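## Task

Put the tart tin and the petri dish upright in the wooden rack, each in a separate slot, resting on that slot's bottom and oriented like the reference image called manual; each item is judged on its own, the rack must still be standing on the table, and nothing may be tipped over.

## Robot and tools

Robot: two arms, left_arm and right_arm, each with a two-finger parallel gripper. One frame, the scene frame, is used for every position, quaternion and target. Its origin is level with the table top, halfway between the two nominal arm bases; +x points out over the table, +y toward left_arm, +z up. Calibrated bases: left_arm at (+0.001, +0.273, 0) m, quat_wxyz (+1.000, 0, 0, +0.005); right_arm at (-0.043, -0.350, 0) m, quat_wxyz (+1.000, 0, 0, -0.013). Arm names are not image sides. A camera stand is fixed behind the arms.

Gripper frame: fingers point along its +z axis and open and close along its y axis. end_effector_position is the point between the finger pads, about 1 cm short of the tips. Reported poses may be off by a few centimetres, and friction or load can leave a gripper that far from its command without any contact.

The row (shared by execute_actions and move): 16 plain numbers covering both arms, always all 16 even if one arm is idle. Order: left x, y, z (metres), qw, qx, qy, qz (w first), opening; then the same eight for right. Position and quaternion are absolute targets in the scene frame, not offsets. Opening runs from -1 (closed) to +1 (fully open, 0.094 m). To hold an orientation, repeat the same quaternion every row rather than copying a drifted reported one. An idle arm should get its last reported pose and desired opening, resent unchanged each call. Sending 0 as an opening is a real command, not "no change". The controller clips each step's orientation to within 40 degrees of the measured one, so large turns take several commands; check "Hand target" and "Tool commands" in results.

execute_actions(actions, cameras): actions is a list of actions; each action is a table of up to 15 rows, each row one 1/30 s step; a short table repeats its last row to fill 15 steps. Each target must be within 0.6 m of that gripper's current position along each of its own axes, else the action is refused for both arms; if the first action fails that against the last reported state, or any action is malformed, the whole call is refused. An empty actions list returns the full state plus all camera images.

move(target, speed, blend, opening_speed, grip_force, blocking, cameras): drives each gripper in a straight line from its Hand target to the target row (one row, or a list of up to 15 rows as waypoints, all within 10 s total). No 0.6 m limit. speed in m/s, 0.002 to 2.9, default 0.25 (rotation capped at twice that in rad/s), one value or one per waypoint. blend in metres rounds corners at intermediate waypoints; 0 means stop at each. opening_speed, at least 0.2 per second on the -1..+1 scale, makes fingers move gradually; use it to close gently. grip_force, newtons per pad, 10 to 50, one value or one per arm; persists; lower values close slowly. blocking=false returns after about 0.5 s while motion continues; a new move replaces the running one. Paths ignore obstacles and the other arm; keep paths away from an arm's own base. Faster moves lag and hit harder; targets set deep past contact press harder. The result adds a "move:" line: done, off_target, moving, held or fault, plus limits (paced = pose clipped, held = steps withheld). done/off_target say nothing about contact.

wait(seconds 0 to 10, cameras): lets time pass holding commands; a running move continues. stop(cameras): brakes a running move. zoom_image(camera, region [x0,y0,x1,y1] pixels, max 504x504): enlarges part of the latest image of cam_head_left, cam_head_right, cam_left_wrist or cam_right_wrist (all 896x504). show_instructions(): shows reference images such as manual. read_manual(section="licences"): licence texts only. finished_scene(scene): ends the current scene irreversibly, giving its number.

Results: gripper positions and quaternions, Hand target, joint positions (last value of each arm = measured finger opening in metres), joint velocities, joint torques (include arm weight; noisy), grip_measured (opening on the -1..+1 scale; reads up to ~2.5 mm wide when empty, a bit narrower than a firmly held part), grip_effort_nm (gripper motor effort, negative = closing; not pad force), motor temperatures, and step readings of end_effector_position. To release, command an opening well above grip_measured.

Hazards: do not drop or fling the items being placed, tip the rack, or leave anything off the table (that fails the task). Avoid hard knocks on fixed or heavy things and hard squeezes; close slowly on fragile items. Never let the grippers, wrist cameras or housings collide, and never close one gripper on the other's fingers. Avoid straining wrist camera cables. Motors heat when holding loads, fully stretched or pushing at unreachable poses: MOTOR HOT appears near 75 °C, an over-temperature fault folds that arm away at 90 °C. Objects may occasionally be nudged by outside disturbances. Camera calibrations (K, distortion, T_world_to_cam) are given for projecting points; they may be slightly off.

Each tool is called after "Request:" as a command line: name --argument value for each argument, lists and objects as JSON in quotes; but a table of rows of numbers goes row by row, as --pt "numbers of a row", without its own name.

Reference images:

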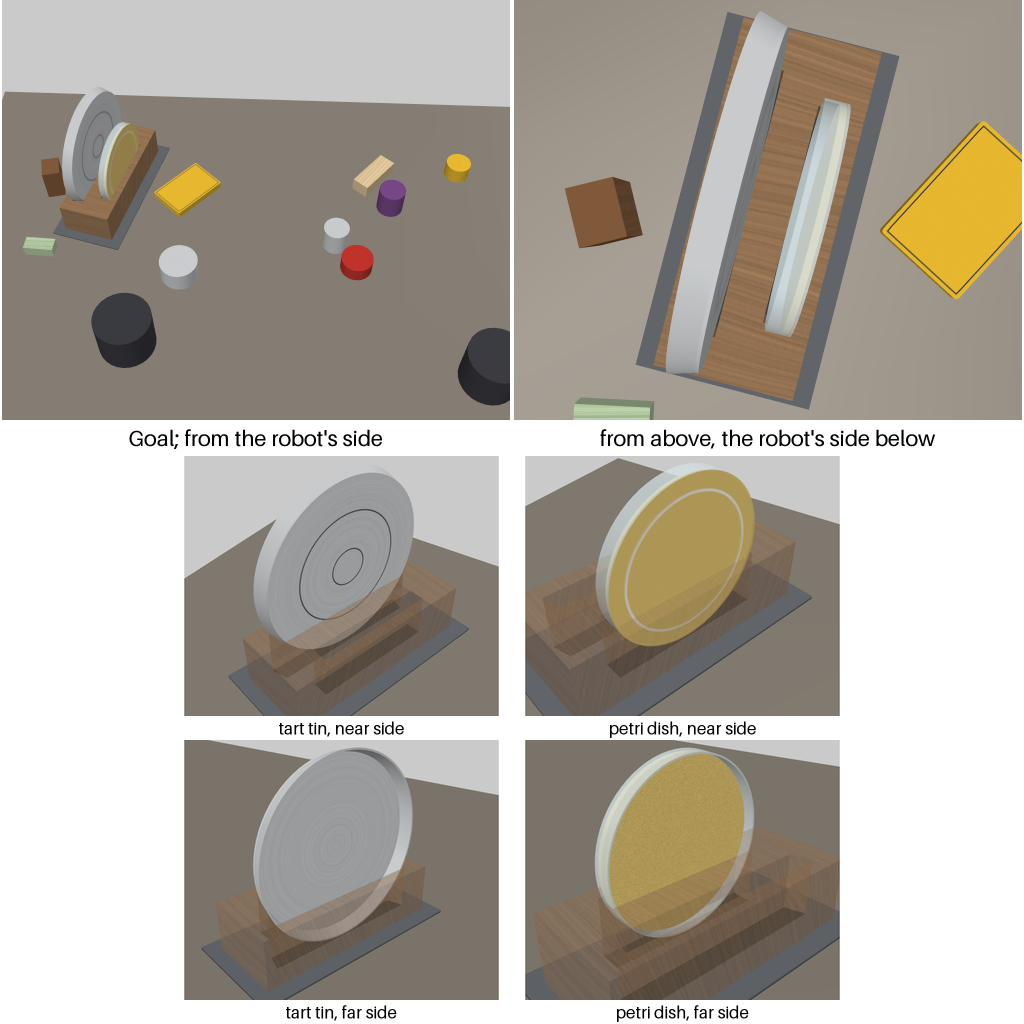

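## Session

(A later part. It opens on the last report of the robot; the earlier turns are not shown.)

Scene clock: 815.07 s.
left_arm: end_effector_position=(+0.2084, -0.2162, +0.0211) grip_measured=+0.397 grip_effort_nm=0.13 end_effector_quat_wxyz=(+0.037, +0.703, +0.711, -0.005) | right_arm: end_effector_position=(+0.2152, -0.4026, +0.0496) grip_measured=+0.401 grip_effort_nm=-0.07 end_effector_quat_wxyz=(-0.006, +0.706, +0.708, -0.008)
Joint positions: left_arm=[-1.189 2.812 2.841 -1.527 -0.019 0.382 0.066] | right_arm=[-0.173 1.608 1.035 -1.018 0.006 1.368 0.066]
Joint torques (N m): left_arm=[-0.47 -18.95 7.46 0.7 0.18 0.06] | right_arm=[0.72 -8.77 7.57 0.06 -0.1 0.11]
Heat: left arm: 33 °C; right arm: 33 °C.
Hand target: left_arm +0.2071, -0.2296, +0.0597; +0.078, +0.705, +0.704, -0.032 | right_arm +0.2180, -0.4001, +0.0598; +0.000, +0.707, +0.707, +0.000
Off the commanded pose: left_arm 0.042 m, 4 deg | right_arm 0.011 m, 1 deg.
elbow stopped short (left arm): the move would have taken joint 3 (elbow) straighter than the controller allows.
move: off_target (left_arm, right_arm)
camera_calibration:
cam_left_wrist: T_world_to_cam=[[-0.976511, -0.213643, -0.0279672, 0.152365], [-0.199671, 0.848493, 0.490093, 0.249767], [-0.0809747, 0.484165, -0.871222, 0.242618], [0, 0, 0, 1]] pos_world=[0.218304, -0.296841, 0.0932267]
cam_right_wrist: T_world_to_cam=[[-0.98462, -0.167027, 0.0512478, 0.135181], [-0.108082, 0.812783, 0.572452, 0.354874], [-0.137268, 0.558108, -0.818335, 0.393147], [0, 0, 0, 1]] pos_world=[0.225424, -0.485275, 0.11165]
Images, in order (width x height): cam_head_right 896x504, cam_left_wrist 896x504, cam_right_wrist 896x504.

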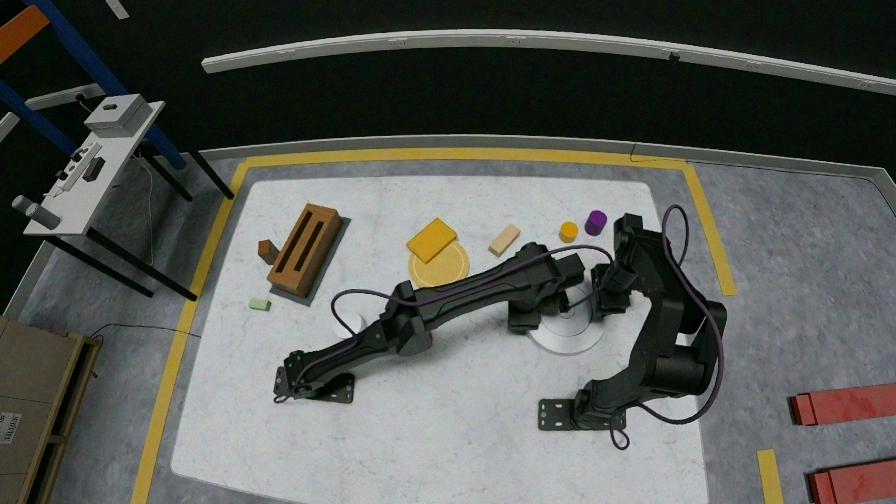

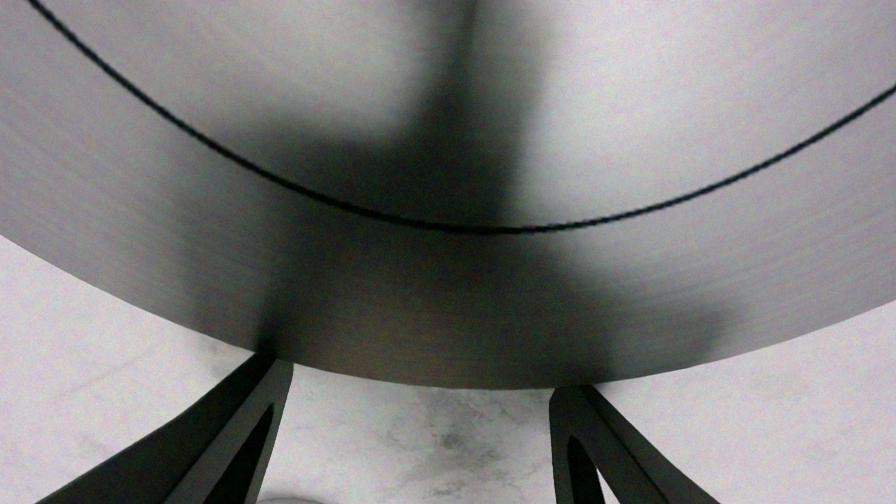

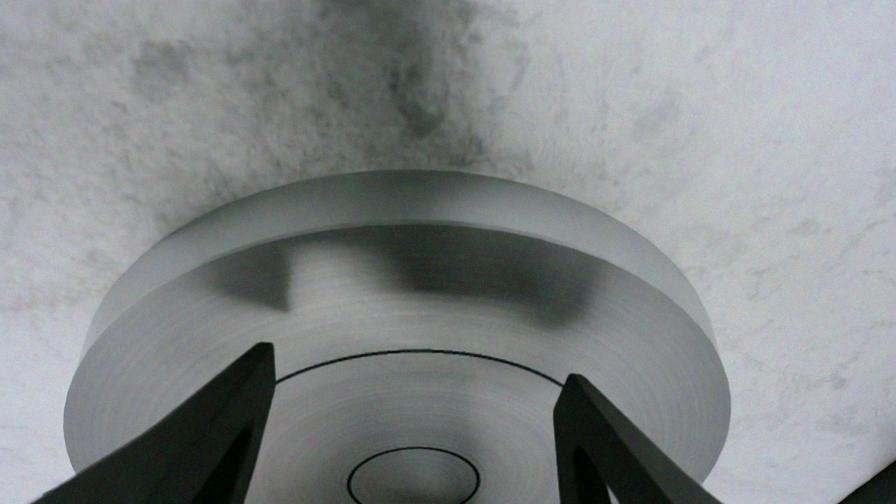

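Request:
move --pt "0.208 -0.19 0.03 0 0.707 0.707 0 0.4 0.22 -0.40 0.10 0 0.707 0.707 0 0.4" --pt "0.20 -0.12 0.14 0 0.707 0.707 0 0.4 0.222 -0.47 0.09 0 0.707 0.707 0 0.4" --speed 0.15 --cameras '["cam_left_wrist","cam_right_wrist"]'

Scene clock: 854.60 s.
left_arm: end_effector_position=(+0.2021, -0.1251, +0.1202) grip_measured=+0.397 grip_effort_nm=0.13 end_effector_quat_wxyz=(+0.007, +0.706, +0.709, +0.004) | right_arm: end_effector_position=(+0.2147, -0.4659, +0.0894) grip_measured=+0.401 grip_effort_nm=-0.07 end_effector_quat_wxyz=(-0.006, +0.707, +0.707, -0.004)
Joint positions: left_arm=[-1.12 2.308 2.294 -1.547 -0.012 0.457 0.066] | right_arm=[-0.396 1.635 1.227 -1.176 0.004 1.147 0.066]
Joint torques (N m): left_arm=[0.53 -15.32 4.63 0.34 0.12 0.05] | right_arm=[-0.54 -5.89 8.03 0.43 -0.07 -0.03]
Motor temperatures (°C): left_arm=[24 43 32 27 27 25 24] | right_arm=[24 32 32 25 25 25 26]
Heat: left arm: 43 °C; right arm: 32 °C.
Hand target: left_arm +0.1999, -0.1200, +0.1390; +0.017, +0.707, +0.707, -0.006 | right_arm +0.2218, -0.4700, +0.0900; +0.000, +0.707, +0.707, +0.000
Off the commanded pose: left_arm 0.021 m, 1 deg | right_arm 0.008 m, 1 deg.
joint sent to its limit (left arm) — joint 4 (wrist pitch), lower limit. The joint targets still meet the commanded pose.
move: off_target (left_arm)
camera_calibration:
cam_left_wrist: T_world_to_cam=[[-0.978485, -0.206054, -0.0104843, 0.167742], [-0.178715, 0.82108, 0.542115, 0.108756], [-0.103096, 0.532325, -0.840239, 0.291183], [0, 0, 0, 1]] pos_world=[0.213589, -0.209737, 0.187463]
cam_right_wrist: T_world_to_cam=[[-0.985325, -0.164881, 0.0441409, 0.123968], [-0.109899, 0.810701, 0.575053, 0.382717], [-0.130601, 0.561764, -0.816924, 0.461117], [0, 0, 0, 1]] pos_world=[0.224431, -0.548868, 0.151143]
Images, in order (width x height): cam_left_wrist 896x504, cam_right_wrist 896x504.

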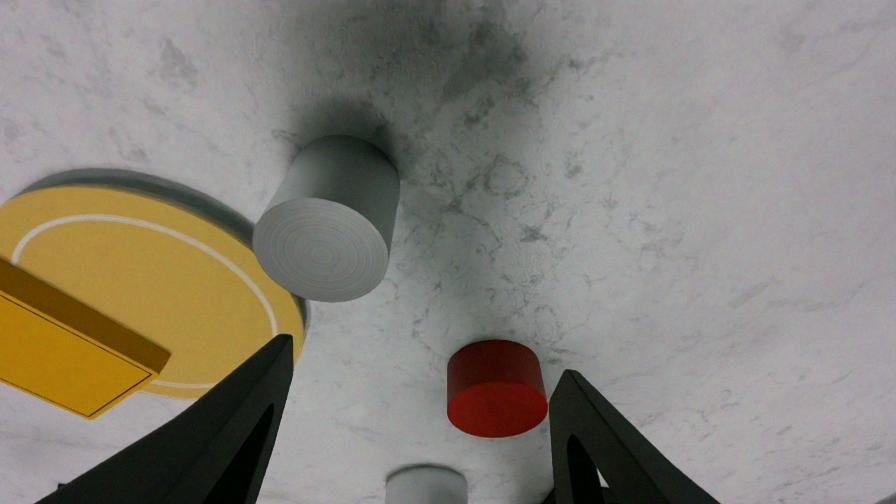

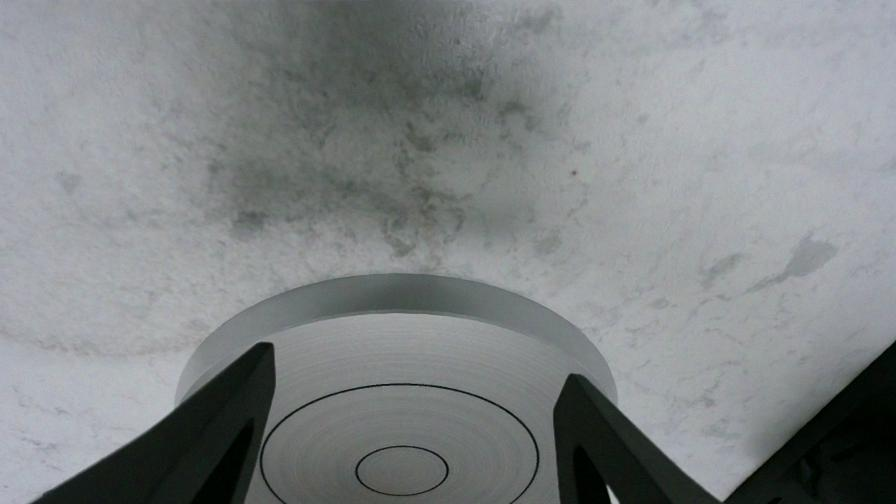

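Request:
move --pt "0.245 -0.117 0.10 0 0.707 0.707 0 0.45 0.222 -0.47 0.09 0 0.707 0.707 0 0.4" --pt "0.245 -0.117 0.022 0 0.707 0.707 0 0.45 0.222 -0.46 0.03 0 0.707 0.707 0 0.4" --pt "0.245 -0.117 0.022 0 0.707 0.707 0 -0.05 0.222 -0.46 0.03 0 0.707 0.707 0 0.4" --pt "0.24 -0.10 0.09 0 0.707 0.707 0 -0.05 0.22 -0.45 0.010 0 0.707 0.707 0 0.4" --speed '[0.15,0.1,0.1,0.12]' --cameras '["cam_left_wrist","cam_right_wrist"]'

Scene clock: 874.23 s.
left_arm: end_effector_position=(+0.2368, -0.0975, +0.0588) grip_measured=+0.011 grip_effort_nm=-1.03 end_effector_quat_wxyz=(-0.028, +0.706, +0.708, +0.011) | right_arm: end_effector_position=(+0.2219, -0.4539, +0.0176) grip_measured=+0.401 grip_effort_nm=-0.07 end_effector_quat_wxyz=(+0.009, +0.706, +0.708, +0.002)
Joint positions: left_arm=[-1.021 2.328 2.082 -1.383 -0.009 0.558 0.048] | right_arm=[-0.347 1.7 0.998 -0.851 0.004 1.194 0.066]
Joint torques (N m): left_arm=[0.65 -16.06 7.64 0.14 0.09 0.09] | right_arm=[0.79 -6.05 4.78 0.51 -0.07 0.12]
Heat: left arm: 41 °C; right arm: 33 °C.
Hand target: left_arm +0.2397, -0.0993, +0.0891; +0.000, +0.707, +0.707, +0.000 | right_arm +0.2198, -0.4500, +0.0102; +0.000, +0.707, +0.707, +0.000
Off the commanded pose: left_arm 0.031 m, 3 deg | right_arm 0.009 m, 1 deg.
move: off_target (left_arm)
camera_calibration:
cam_left_wrist: T_world_to_cam=[[-0.978627, -0.205078, 0.0152579, 0.205286], [-0.155874, 0.788128, 0.595447, 0.113806], [-0.134138, 0.580342, -0.80325, 0.238368], [0, 0, 0, 1]] pos_world=[0.250612, -0.185929, 0.120571]
cam_right_wrist: T_world_to_cam=[[-0.986037, -0.165603, 0.017485, 0.13648], [-0.127327, 0.817446, 0.561755, 0.422183], [-0.107322, 0.551685, -0.827119, 0.387135], [0, 0, 0, 1]] pos_world=[0.229878, -0.536087, 0.0806563]
Images, in order (width x height): cam_left_wrist 896x504, cam_right_wrist 896x504.

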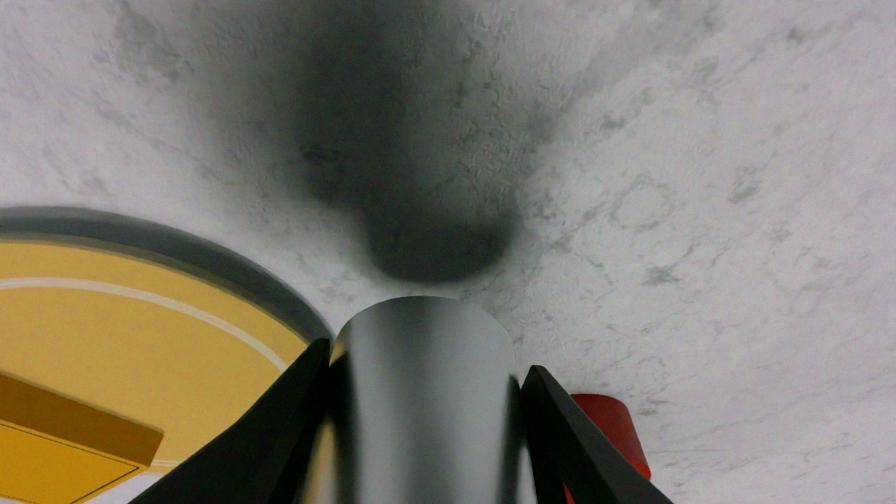

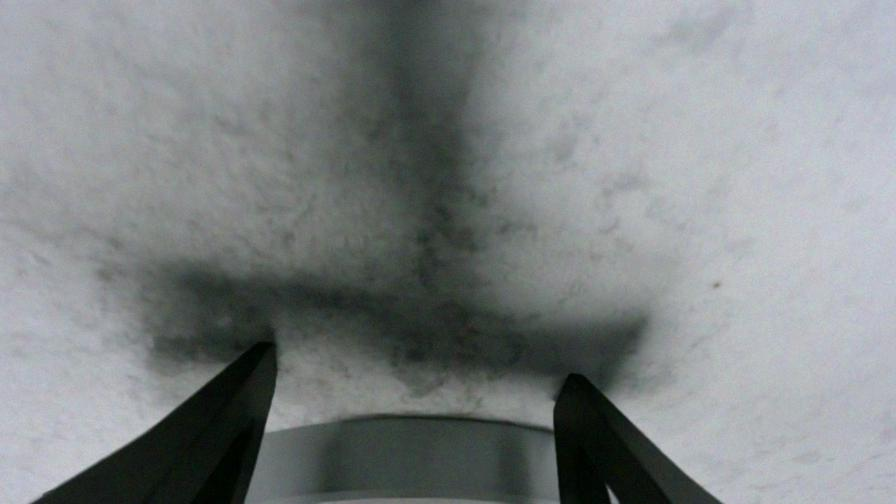

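Request:
move --pt "0.188 -0.05 0.10 0 0.707 0.707 0 -0.05 0.222 -0.455 0.012 0 0.707 0.707 0 0.4" --pt "0.188 -0.045 0.012 0 0.707 0.707 0 -0.05 0.222 -0.455 0.010 0 0.707 0.707 0 0.4" --pt "0.188 -0.045 0.012 0 0.707 0.707 0 0.5 0.222 -0.455 0.010 0 0.707 0.707 0 0.4" --pt "0.188 -0.04 0.15 0 0.707 0.707 0 0.5 0.222 -0.44 0.01 0 0.707 0.707 0 0.4" --speed '[0.15,0.08,0.1,0.12]' --cameras '["cam_left_wrist","cam_right_wrist"]'

Request:
move --pt "0.16 0.06 0.20 0 0.707 0.707 0 0.6 0.215 -0.40 0.010 0 0.707 0.707 0 0.4" --pt "0.16 0.06 0.20 0 0.707 0.707 0 0.6 0.215 -0.30 0.010 0 0.707 0.707 0 0.4" --speed '[0.15,0.06]' --cameras '["all"]'

Scene clock: 903.10 s.
left_arm: end_effector_position=(+0.1868, -0.0401, +0.1303) grip_measured=+0.497 grip_effort_nm=0.15 end_effector_quat_wxyz=(-0.020, +0.708, +0.706, +0.010) | right_arm: end_effector_position=(+0.2258, -0.4446, +0.0163) grip_measured=+0.401 grip_effort_nm=-0.06 end_effector_quat_wxyz=(+0.008, +0.707, +0.708, +0.002)
Joint positions: left_arm=[-1.053 1.973 1.808 -1.45 -0.009 0.532 0.07] | right_arm=[-0.312 1.705 0.998 -0.848 0.003 1.23 0.066]
Joint torques (N m): left_arm=[0.65 -11.95 7.41 0.2 0.09 0.03] | right_arm=[0.85 -6.91 4.29 0.49 -0.07 0.12]
Heat: left arm: 43 °C; right arm: 32 °C.
Hand target: left_arm +0.1878, -0.0397, +0.1496; +0.000, +0.707, +0.707, +0.000 | right_arm +0.2219, -0.4401, +0.0102; +0.000, +0.707, +0.707, +0.000
Off the commanded pose: left_arm 0.020 m, 3 deg | right_arm 0.009 m, 1 deg.
move: off_target (left_arm)
camera_calibration:
cam_left_wrist: T_world_to_cam=[[-0.979883, -0.199351, 0.00944302, 0.168352], [-0.156346, 0.796186, 0.584503, 0.0200324], [-0.12404, 0.571268, -0.811337, 0.254533], [0, 0, 0, 1]] pos_world=[0.199669, -0.127795, 0.193213]
cam_right_wrist: T_world_to_cam=[[-0.986156, -0.164849, 0.0179011, 0.142247], [-0.126327, 0.816832, 0.562874, 0.41538], [-0.107411, 0.55282, -0.826349, 0.38193], [0, 0, 0, 1]] pos_world=[0.233775, -0.526985, 0.0792545]
Images, in order (width x height): cam_left_wrist 896x504, cam_right_wrist 896x504.

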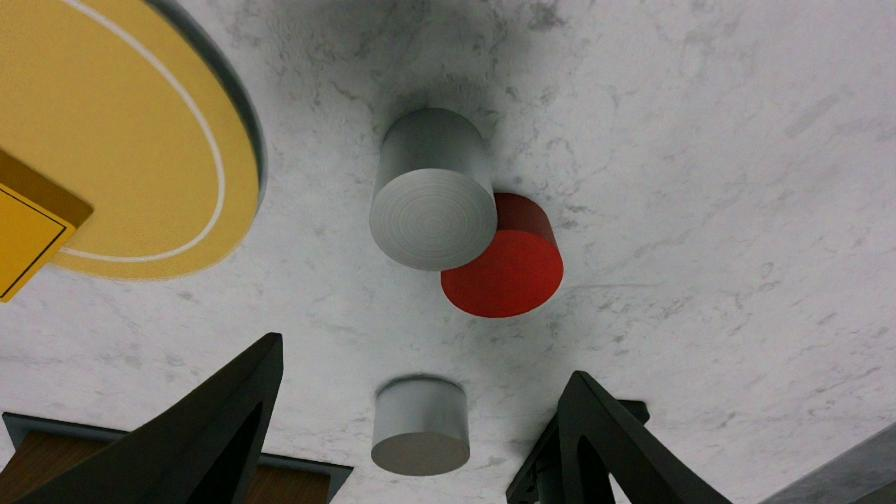

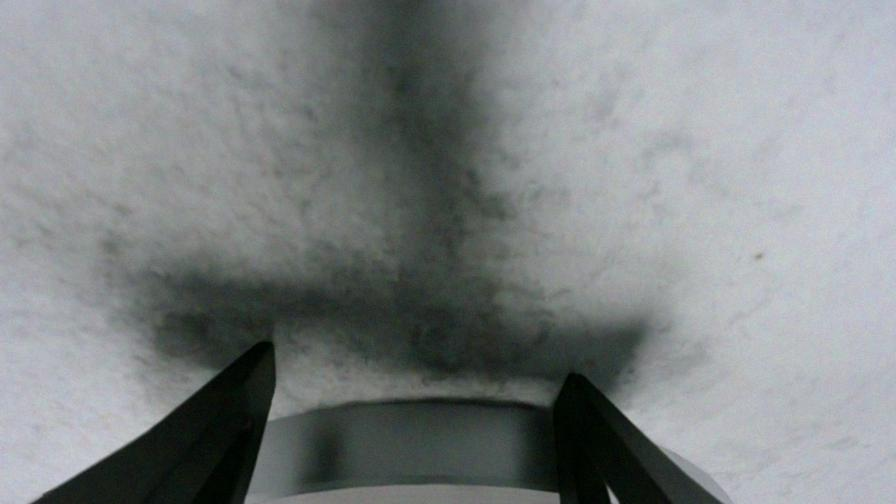

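Scene clock: 906.47 s.
left_arm: end_effector_position=(+0.1641, +0.0542, +0.1954) grip_measured=+0.597 grip_effort_nm=0.15 end_effector_quat_wxyz=(+0.019, +0.706, +0.708, +0.001) | right_arm: end_effector_position=(+0.2218, -0.3043, +0.0154) grip_measured=+0.401 grip_effort_nm=-0.07 end_effector_quat_wxyz=(+0.013, +0.707, +0.707, +0.008)
Joint positions: left_arm=[-0.95 1.568 1.581 -1.547 -0.009 0.628 0.075] | right_arm=[0.203 1.638 0.92 -0.824 0.012 1.746 0.066]
Joint torques (N m): left_arm=[0.61 -6.97 4.62 0.39 0.1 0.08] | right_arm=[1.18 -5.81 5.09 0.34 -0.17 0.15]
Heat: left arm: 42 °C; right arm: 32 °C.
Hand target: left_arm +0.1601, +0.0598, +0.1993; +0.018, +0.707, +0.707, -0.003 | right_arm +0.2150, -0.3002, +0.0102; +0.000, +0.707, +0.707, +0.000
Off the commanded pose: left_arm 0.009 m, 2 deg | right_arm 0.010 m, 2 deg.
joint sent to its limit (left arm) — joint 4 (wrist pitch), lower limit. The joint targets still meet the commanded pose.
move: done
camera_calibration:
cam_left_wrist: T_world_to_cam=[[-0.97844, -0.205601, -0.0195933, 0.169983], [-0.185353, 0.832299, 0.52242, -0.0815983], [-0.0911024, 0.514788, -0.852463, 0.25628], [0, 0, 0, 1]] pos_world=[0.174541, -0.0290671, 0.264428]
cam_right_wrist: T_world_to_cam=[[-0.986324, -0.16479, 0.00292294, 0.161703], [-0.134643, 0.815862, 0.562353, 0.302307], [-0.0950548, 0.554269, -0.826892, 0.300917], [0, 0, 0, 1]] pos_world=[0.228798, -0.386782, 0.0783502]

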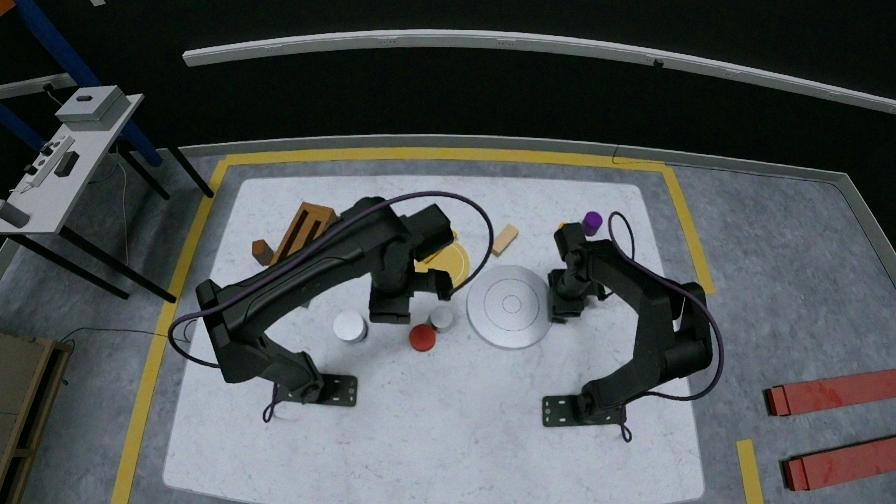

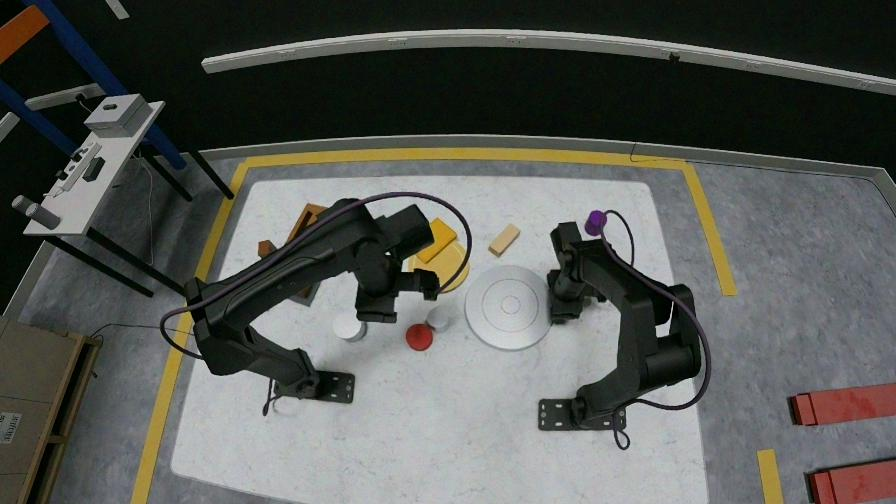

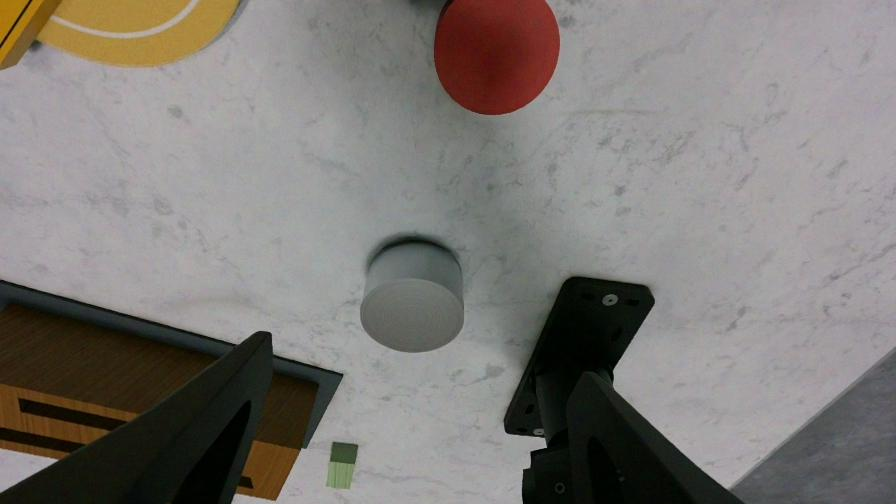

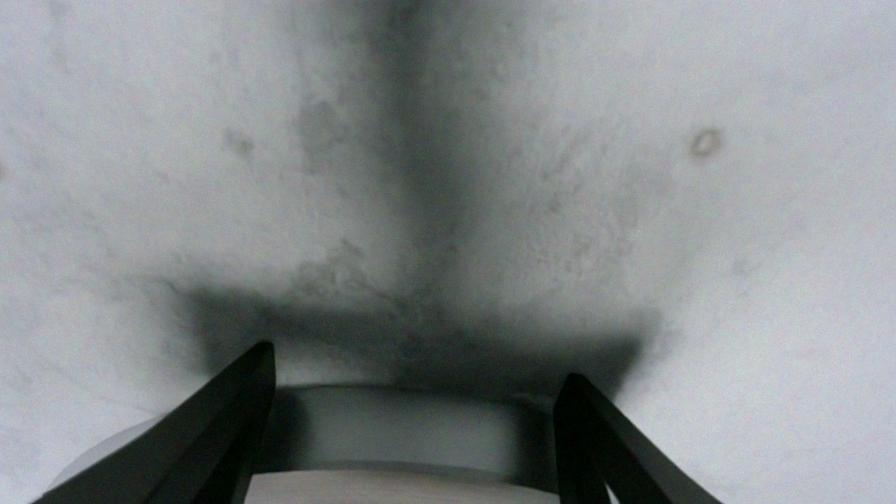

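Request:
move --pt "0.19 -0.07 0.15 0 0.707 0.707 0 1 0.215 -0.305 0.010 0 0.707 0.707 0 0.4" --pt "0.19 -0.085 0.10 0 0.707 0.707 0 1 0.215 -0.305 0.010 0 0.707 0.707 0 0.4" --speed '[0.15,0.08]' --cameras '["cam_left_wrist"]'

Scene clock: 920.47 s.
left_arm: end_effector_position=(+0.1934, -0.0827, +0.1063) grip_measured=+0.997 grip_effort_nm=0.15 end_effector_quat_wxyz=(+0.007, +0.708, +0.706, +0.002) | right_arm: end_effector_position=(+0.2218, -0.3043, +0.0154) grip_measured=+0.401 grip_effort_nm=-0.07 end_effector_quat_wxyz=(+0.013, +0.706, +0.708, +0.008)
Joint positions: left_arm=[-1.092 2.081 1.872 -1.35 -0.009 0.492 0.094] | right_arm=[0.203 1.638 0.92 -0.824 0.012 1.745 0.066]
Joint torques (N m): left_arm=[-0.51 -8.68 4.98 0.55 0.09 -0.11] | right_arm=[-0.68 -6.02 4.81 0.34 -0.15 -0.03]
Heat: left arm: 40 °C; right arm: 32 °C.
Hand target: left_arm +0.1900, -0.0849, +0.1001; +0.000, +0.707, +0.707, +0.000 | right_arm +0.2150, -0.3050, +0.0102; +0.000, +0.707, +0.707, +0.000
Off the commanded pose: left_arm 0.008 m, 1 deg | right_arm 0.009 m, 2 deg.
move: done
camera_calibration:
cam_left_wrist: T_world_to_cam=[[-0.979831, -0.199656, -0.00832481, 0.168313], [-0.172423, 0.823655, 0.540244, 0.0791043], [-0.101006, 0.530783, -0.841467, 0.255629], [0, 0, 0, 1]] pos_world=[0.204378, -0.167233, 0.173769]
Images, in order (width x height): cam_left_wrist 896x504.

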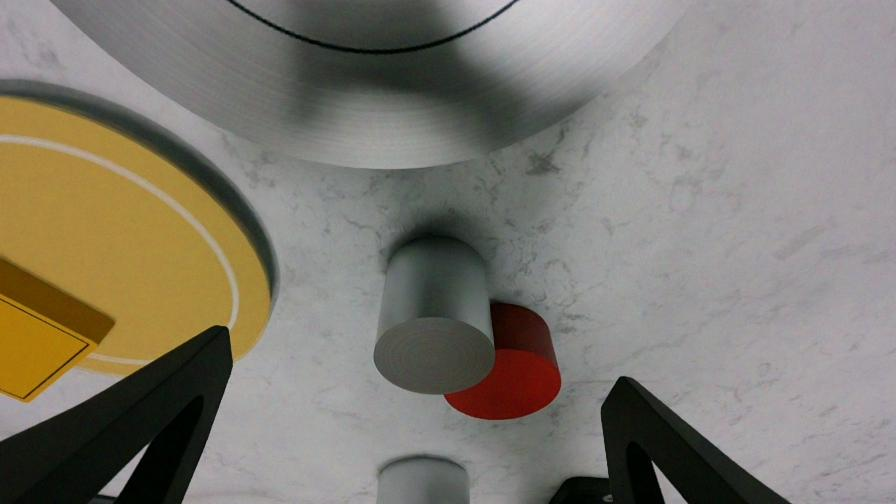

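Request:
move --pt "0.203 -0.084 0.10 0 0.707 0.707 0 1 0.215 -0.305 0.010 0 0.707 0.707 0 0.4" --pt "0.203 -0.084 0.008 0 0.707 0.707 0 1 0.215 -0.305 0.010 0 0.707 0.707 0 0.4" --speed '[0.1,0.06]' --cameras '["cam_left_wrist"]'

Scene clock: 936.20 s.
left_arm: end_effector_position=(+0.2022, -0.0827, +0.0155) grip_measured=+0.997 grip_effort_nm=0.15 end_effector_quat_wxyz=(+0.003, +0.705, +0.709, +0.004) | right_arm: end_effector_position=(+0.2218, -0.3043, +0.0154) grip_measured=+0.401 grip_effort_nm=-0.07 end_effector_quat_wxyz=(+0.013, +0.706, +0.708, +0.008)
Joint positions: left_arm=[-1.073 2.157 1.625 -1.036 -0.009 0.503 0.094] | right_arm=[0.203 1.638 0.92 -0.824 0.012 1.744 0.066]
Joint torques (N m): left_arm=[0.39 -8.95 4.72 0.65 0.1 0.08] | right_arm=[-0.66 -6.02 4.81 0.34 -0.14 -0.03]
Heat: left arm: 39 °C; right arm: 32 °C.
Hand target: left_arm +0.2029, -0.0838, +0.0081; +0.000, +0.707, +0.707, +0.000 | right_arm +0.2150, -0.3050, +0.0102; +0.000, +0.707, +0.707, +0.000
Off the commanded pose: left_arm 0.008 m, 1 deg | right_arm 0.009 m, 2 deg.
move: done
camera_calibration:
cam_left_wrist: T_world_to_cam=[[-0.978234, -0.207427, -0.00571986, 0.175245], [-0.176614, 0.817812, 0.547715, 0.129897], [-0.108933, 0.536803, -0.836646, 0.182141], [0, 0, 0, 1]] pos_world=[0.214213, -0.167655, 0.0822439]
Images, in order (width x height): cam_left_wrist 896x504.

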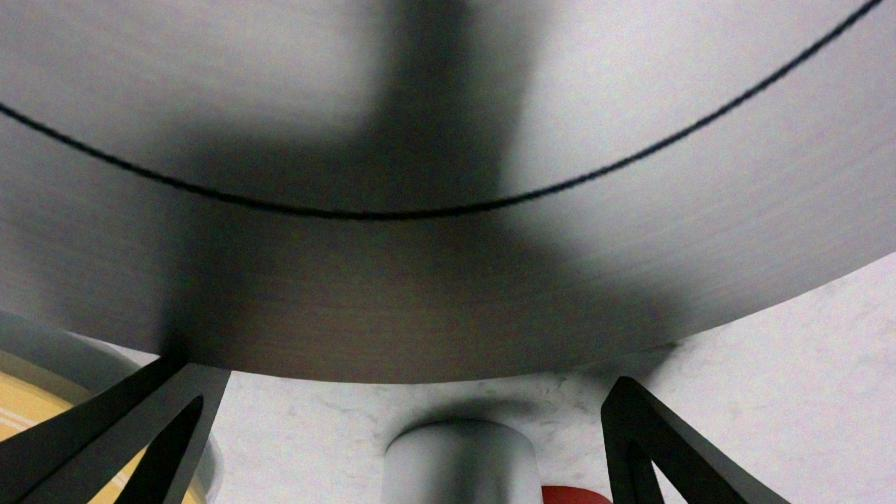

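Request:
move --pt "0.206 -0.105 0.010 0 0.707 0.707 0 1 0.215 -0.295 0.008 0 0.707 0.707 0 0.4" --pt "0.208 -0.12 0.010 0 0.707 0.707 0 1 0.213 -0.275 0.008 0 0.707 0.707 0 0.4" --speed 0.04 --cameras '["cam_left_wrist","cam_right_wrist"]'

Scene clock: 946.77 s.
left_arm: end_effector_position=(+0.2059, -0.0826, +0.0146) grip_measured=+0.997 grip_effort_nm=0.15 end_effector_quat_wxyz=(-0.045, +0.694, +0.718, +0.031) | right_arm: end_effector_position=(+0.2190, -0.3009, +0.0160) grip_measured=+0.401 grip_effort_nm=-0.07 end_effector_quat_wxyz=(+0.042, +0.715, +0.697, -0.015)
Joint positions: left_arm=[-1.076 2.272 1.805 -1.208 -0.034 0.47 0.094] | right_arm=[0.269 1.638 0.92 -0.835 0.088 1.838 0.066]
Joint torques (N m): left_arm=[-2.03 -9.07 8.47 1.17 0.35 0.13] | right_arm=[3.66 -4.6 5.94 0.45 -0.88 0.11]
Motor temperatures (°C): left_arm=[24 38 30 26 27 25 24] | right_arm=[24 32 32 25 25 25 26]
Heat: left arm: 38 °C; right arm: 32 °C.
Hand target: left_arm +0.2068, -0.1179, +0.0127; +0.000, +0.708, +0.707, +0.000 | right_arm +0.2123, -0.2766, +0.0094; +0.001, +0.707, +0.707, -0.001
Off the commanded pose: left_arm 0.038 m, 7 deg | right_arm 0.028 m, 5 deg.
move: off_target (left_arm, right_arm)
camera_calibration:
cam_left_wrist: T_world_to_cam=[[-0.971937, -0.235234, -0.00181196, 0.175203], [-0.182689, 0.749936, 0.635784, 0.125432], [-0.148199, 0.618273, -0.771865, 0.195567], [0, 0, 0, 1]] pos_world=[0.222184, -0.173766, 0.071521]
cam_right_wrist: T_world_to_cam=[[-0.990512, -0.13736, 0.00435687, 0.16868], [-0.116822, 0.858259, 0.499744, 0.308589], [-0.0723843, 0.494493, -0.866162, 0.276868], [0, 0, 0, 1]] pos_world=[0.223171, -0.378589, 0.0848617]
Images, in order (width x height): cam_left_wrist 896x504, cam_right_wrist 896x504.

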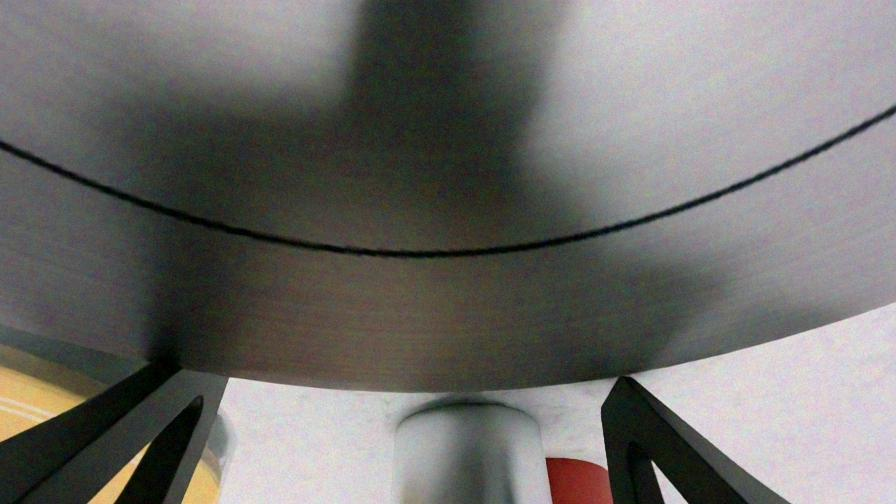

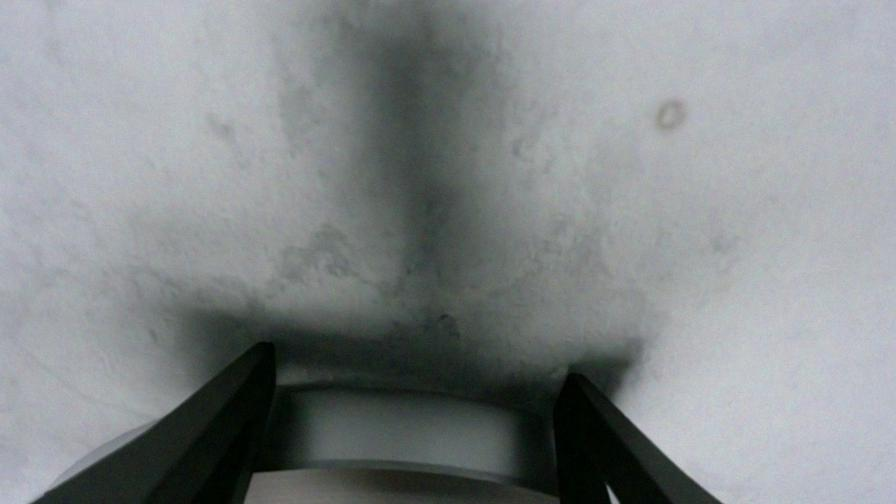

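Request:
move --pt "0.208 -0.122 0.035 0 0.707 0.707 0 1 0.213 -0.273 0.025 0 0.707 0.707 0 0.4" --pt "0.208 -0.124 0.07 0 0.707 0.707 0 1 0.213 -0.271 0.045 0 0.707 0.707 0 0.4" --speed 0.04 --blend 0.01 --cameras '["cam_left_wrist","cam_right_wrist","cam_head_right"]'

Scene clock: 953.60 s.
left_arm: end_effector_position=(+0.2085, -0.1008, +0.0348) grip_measured=+0.997 grip_effort_nm=0.14 end_effector_quat_wxyz=(-0.021, +0.699, +0.714, +0.020) | right_arm: end_effector_position=(+0.2148, -0.2846, +0.0215) grip_measured=+0.401 grip_effort_nm=-0.06 end_effector_quat_wxyz=(+0.018, +0.711, +0.703, -0.007)
Joint positions: left_arm=[-1.088 2.272 1.891 -1.241 -0.027 0.472 0.094] | right_arm=[0.299 1.638 0.946 -0.874 0.039 1.854 0.066]
Joint torques (N m): left_arm=[0.27 -11.1 5.01 0.31 -0.02 -0.02] | right_arm=[-0.18 -6.84 5.65 0.33 0.02 0.01]
Heat: left arm: 38 °C; right arm: 32 °C.
Hand target: left_arm +0.2089, -0.0984, +0.0347; -0.024, +0.698, +0.715, +0.022 | right_arm +0.2141, -0.2856, +0.0213; +0.018, +0.711, +0.703, -0.009
Off the commanded pose: left_arm 0.042 m, 4 deg | right_arm 0.027 m, 2 deg.
move: held (left_arm, right_arm; a check stopped the path); path passed 0 of 2 targets; limits=held
pose unreachable (left arm): on one or more control steps of this call, first in action 0 (counted from 0), this arm could not follow its commanded pose, so it was not sent that pose on those steps. It may still have moved: this result reports where it is.
cause: moving toward the commanded pose would bring a part of the arm too close to another arm (this arm's wrist (the part past joint 4) and the right arm's wrist (the part past joint 4), at the place that arm is still heading or pushing toward).
pose unreachable (right arm): on one or more control steps of this call, first in action 0 (counted from 0), this arm could not follow its commanded pose, so it was not sent that pose on those steps. It may still have moved: this result reports where it is.
cause: moving toward the commanded pose would bring a part of the arm too close to another arm (this arm's wrist (the part past joint 4) and the left arm's wrist (the part past joint 4), along the way the arms are being sent, or toward where that arm still pushes).
camera_calibration:
cam_left_wrist: T_world_to_cam=[[-0.97493, -0.222346, -0.00857845, 0.175686], [-0.183805, 0.783011, 0.59423, 0.131647], [-0.125408, 0.58091, -0.804249, 0.215361], [0, 0, 0, 1]] pos_world=[0.222487, -0.189124, 0.0964825]
cam_right_wrist: T_world_to_cam=[[-0.988127, -0.152093, 0.0217418, 0.161595], [-0.116341, 0.833143, 0.540682, 0.283252], [-0.100348, 0.531733, -0.840946, 0.289266], [0, 0, 0, 1]] pos_world=[0.221657, -0.365224, 0.0865948]
Images, in order (width x height): cam_head_right 896x504, cam_left_wrist 896x504, cam_right_wrist 896x504.

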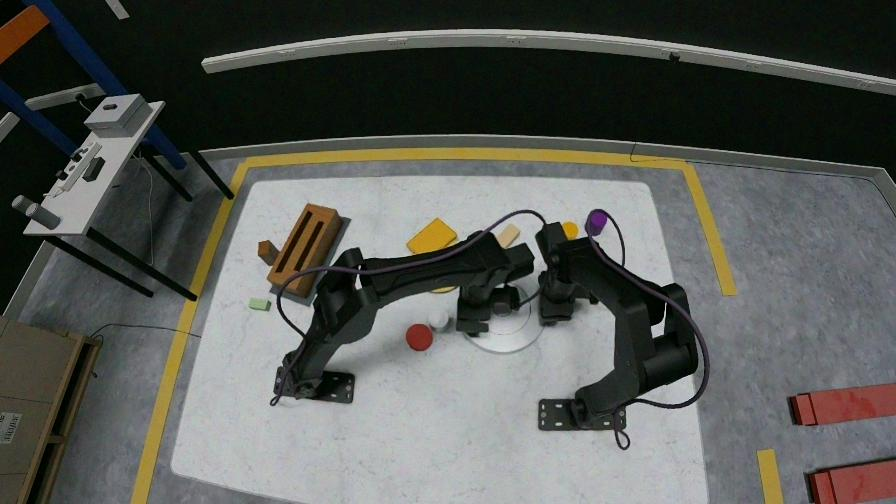

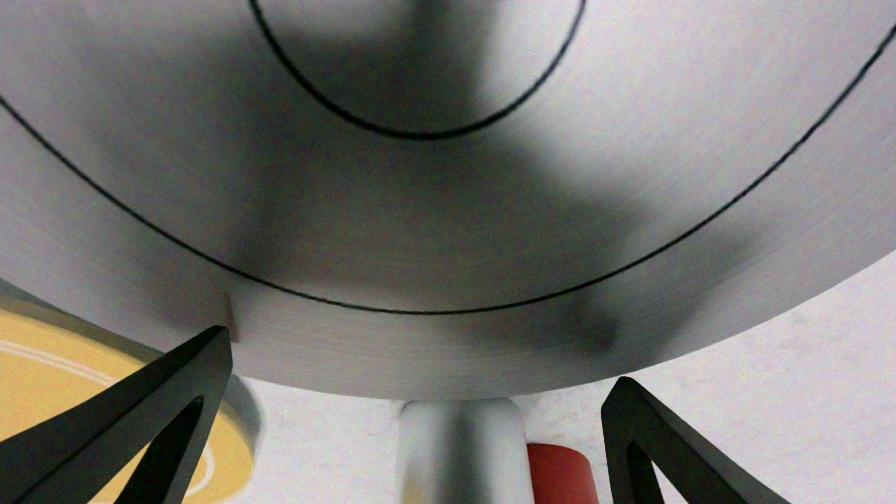

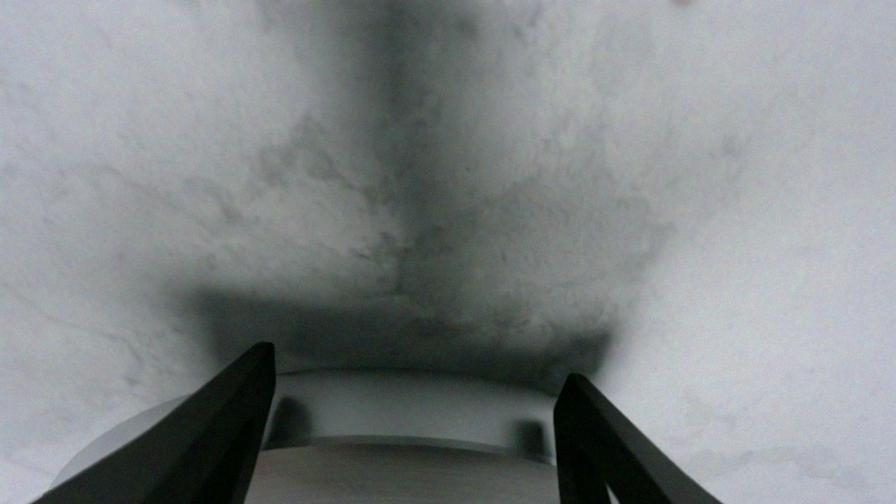

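Request:
move --pt "0.205 -0.07 0.08 0 0.707 0.707 0 1 0.215 -0.33 0.03 0 0.707 0.707 0 0.4" --pt "0.18 0.05 0.18 0 0.707 0.707 0 1 0.215 -0.35 0.15 0 0.707 0.707 0 0.4" --pt "0.10 0.22 0.2 0.1 0.35 0.93 0 1 0.20 -0.20 0.18 0 0.605 0.797 0 1" --speed '[0.15,0.25,0.25]' --blend 0.02 --cameras '["cam_right_wrist","cam_head_right"]'

Scene clock: 1025.27 s.
left_arm: end_effector_position=(+0.1069, +0.2177, +0.2017) grip_measured=+0.997 grip_effort_nm=0.14 end_effector_quat_wxyz=(+0.203, +0.345, +0.916, -0.021) | right_arm: end_effector_position=(+0.2016, -0.2015, +0.1795) grip_measured=+0.998 grip_effort_nm=0.09 end_effector_quat_wxyz=(+0.006, +0.602, +0.798, +0.009)
Joint positions: left_arm=[-0.532 0.678 1.061 -1.544 -0.022 0.204 0.094] | right_arm=[0.573 1.621 1.571 -1.499 0.004 1.839 0.094]
Joint torques (N m): left_arm=[0.64 1.61 4.31 1 0.11 0.07] | right_arm=[0.46 -5.75 8.03 0.11 -0.07 0.11]
Heat: left arm: 40 °C; right arm: 32 °C.
Hand target: left_arm +0.1013, +0.2194, +0.1991; +0.195, +0.348, +0.917, -0.024 | right_arm +0.2000, -0.2000, +0.1800; +0.000, +0.605, +0.797, +0.000
Off the commanded pose: left_arm 0.007 m, 12 deg | right_arm 0.002 m, 1 deg.
joint sent to its limit (left arm) — joint 4 (wrist pitch), lower limit. The joint targets are off in orientation, not in position.
move: off_target (left_arm)
camera_calibration:
cam_right_wrist: T_world_to_cam=[[-0.903513, -0.428469, 0.00887578, 0.0873648], [-0.347303, 0.744177, 0.570597, 0.150327], [-0.251088, 0.512459, -0.821182, 0.399655], [0, 0, 0, 1]] pos_world=[0.231493, -0.279243, 0.241638]
Images, in order (width x height): cam_head_right 896x504, cam_right_wrist 896x504.

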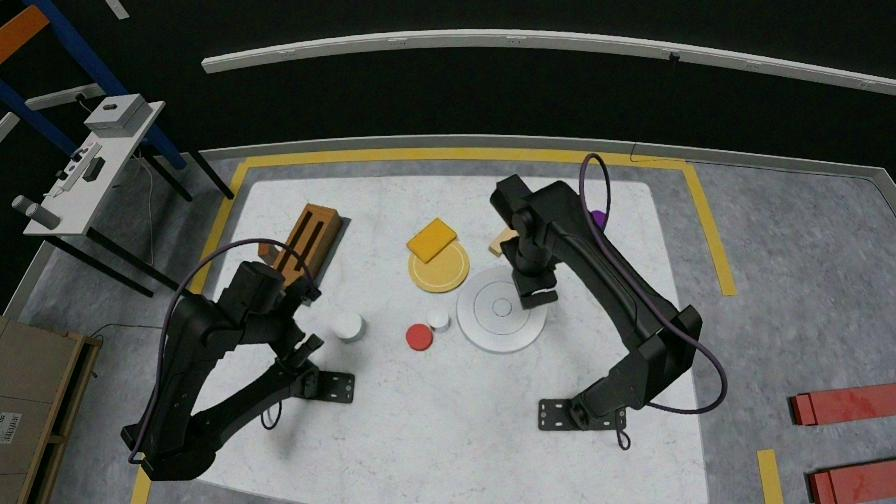

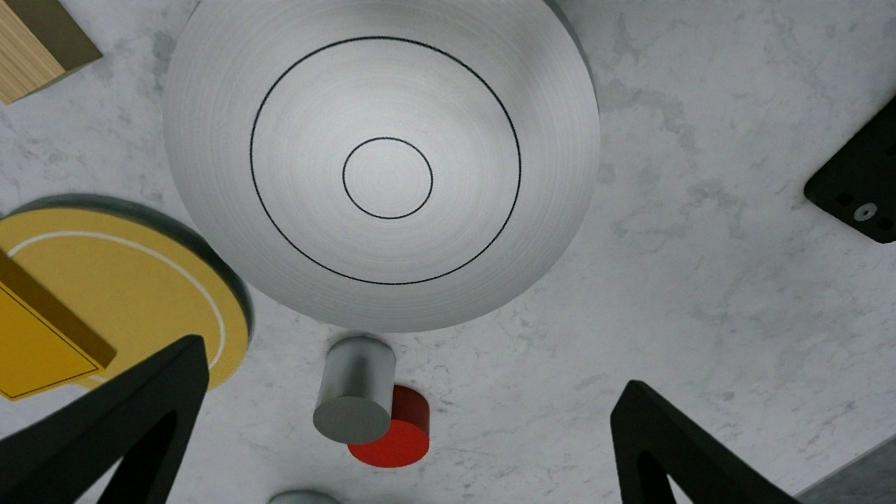

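Request:
move --pt "0.10 0.22 0.2 0.2 0.345 0.916 -0.02 1 0.182 -0.064 0.10 0 0.605 0.797 0 1" --pt "0.10 0.22 0.2 0.2 0.345 0.916 -0.02 1 0.182 -0.064 0.008 0 0.605 0.797 0 1" --pt "0.10 0.22 0.2 0.2 0.345 0.916 -0.02 1 0.282 -0.425 0.008 0 0.605 0.797 0 1" --speed '[0.2,0.1,0.1]' --cameras '["cam_right_wrist","cam_head_right"]'

Scene clock: 1049.37 s.
left_arm: end_effector_position=(+0.1050, +0.2157, +0.2027) grip_measured=+0.997 grip_effort_nm=0.14 end_effector_quat_wxyz=(+0.207, +0.347, +0.914, -0.025) | right_arm: end_effector_position=(+0.2803, -0.4183, +0.0172) grip_measured=+0.999 grip_effort_nm=0.08 end_effector_quat_wxyz=(+0.002, +0.606, +0.795, +0.012)
Joint positions: left_arm=[-0.562 0.669 1.061 -1.544 -0.027 0.179 0.094] | right_arm=[-0.194 1.865 1.202 -0.893 -0.02 1.081 0.094]
Joint torques (N m): left_arm=[-0.61 1.44 4.15 1.02 -0.12 -0.11] | right_arm=[-0.8 -6.39 6.64 0.51 0.16 -0.11]
Heat: left arm: 36 °C; right arm: 32 °C.
Hand target: left_arm +0.1004, +0.2198, +0.1997; +0.201, +0.345, +0.916, -0.021 | right_arm +0.2816, -0.4248, +0.0082; +0.000, +0.605, +0.797, +0.000
Off the commanded pose: left_arm 0.007 m, 1 deg | right_arm 0.011 m, 1 deg.
joint sent to its limit (left arm) — joint 4 (wrist pitch), lower limit. The joint targets still meet the commanded pose.
move: off_target (right_arm)
camera_calibration:
cam_right_wrist: T_world_to_cam=[[-0.907388, -0.420228, 0.00740952, 0.0715409], [-0.339114, 0.742428, 0.577756, 0.428476], [-0.24829, 0.521736, -0.816176, 0.40017], [0, 0, 0, 1]] pos_world=[0.309576, -0.496833, 0.078525]
Images, in order (width x height): cam_head_right 896x504, cam_right_wrist 896x504.

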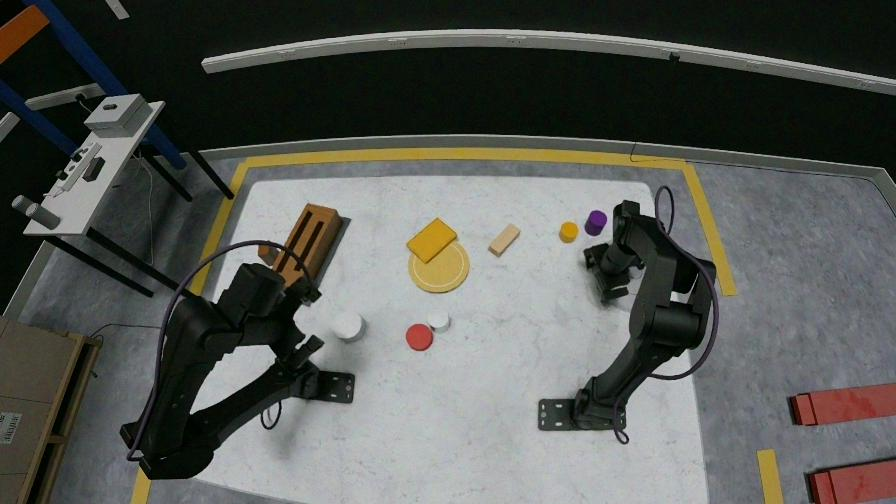

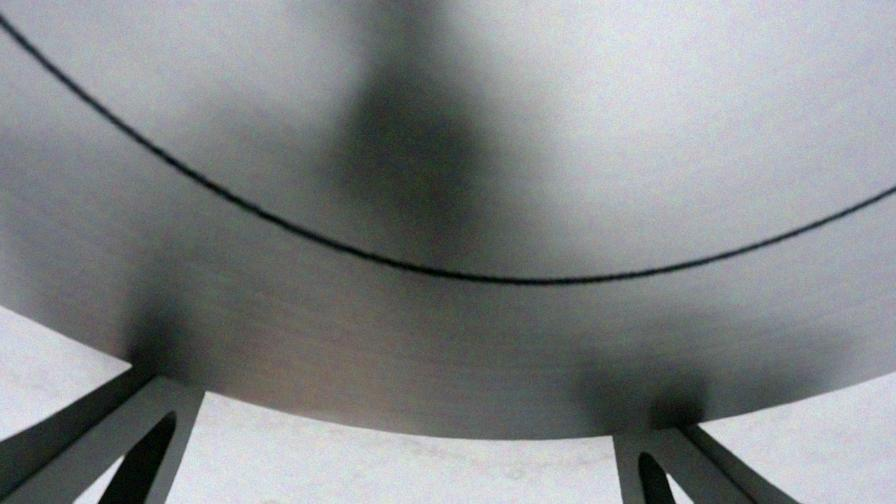

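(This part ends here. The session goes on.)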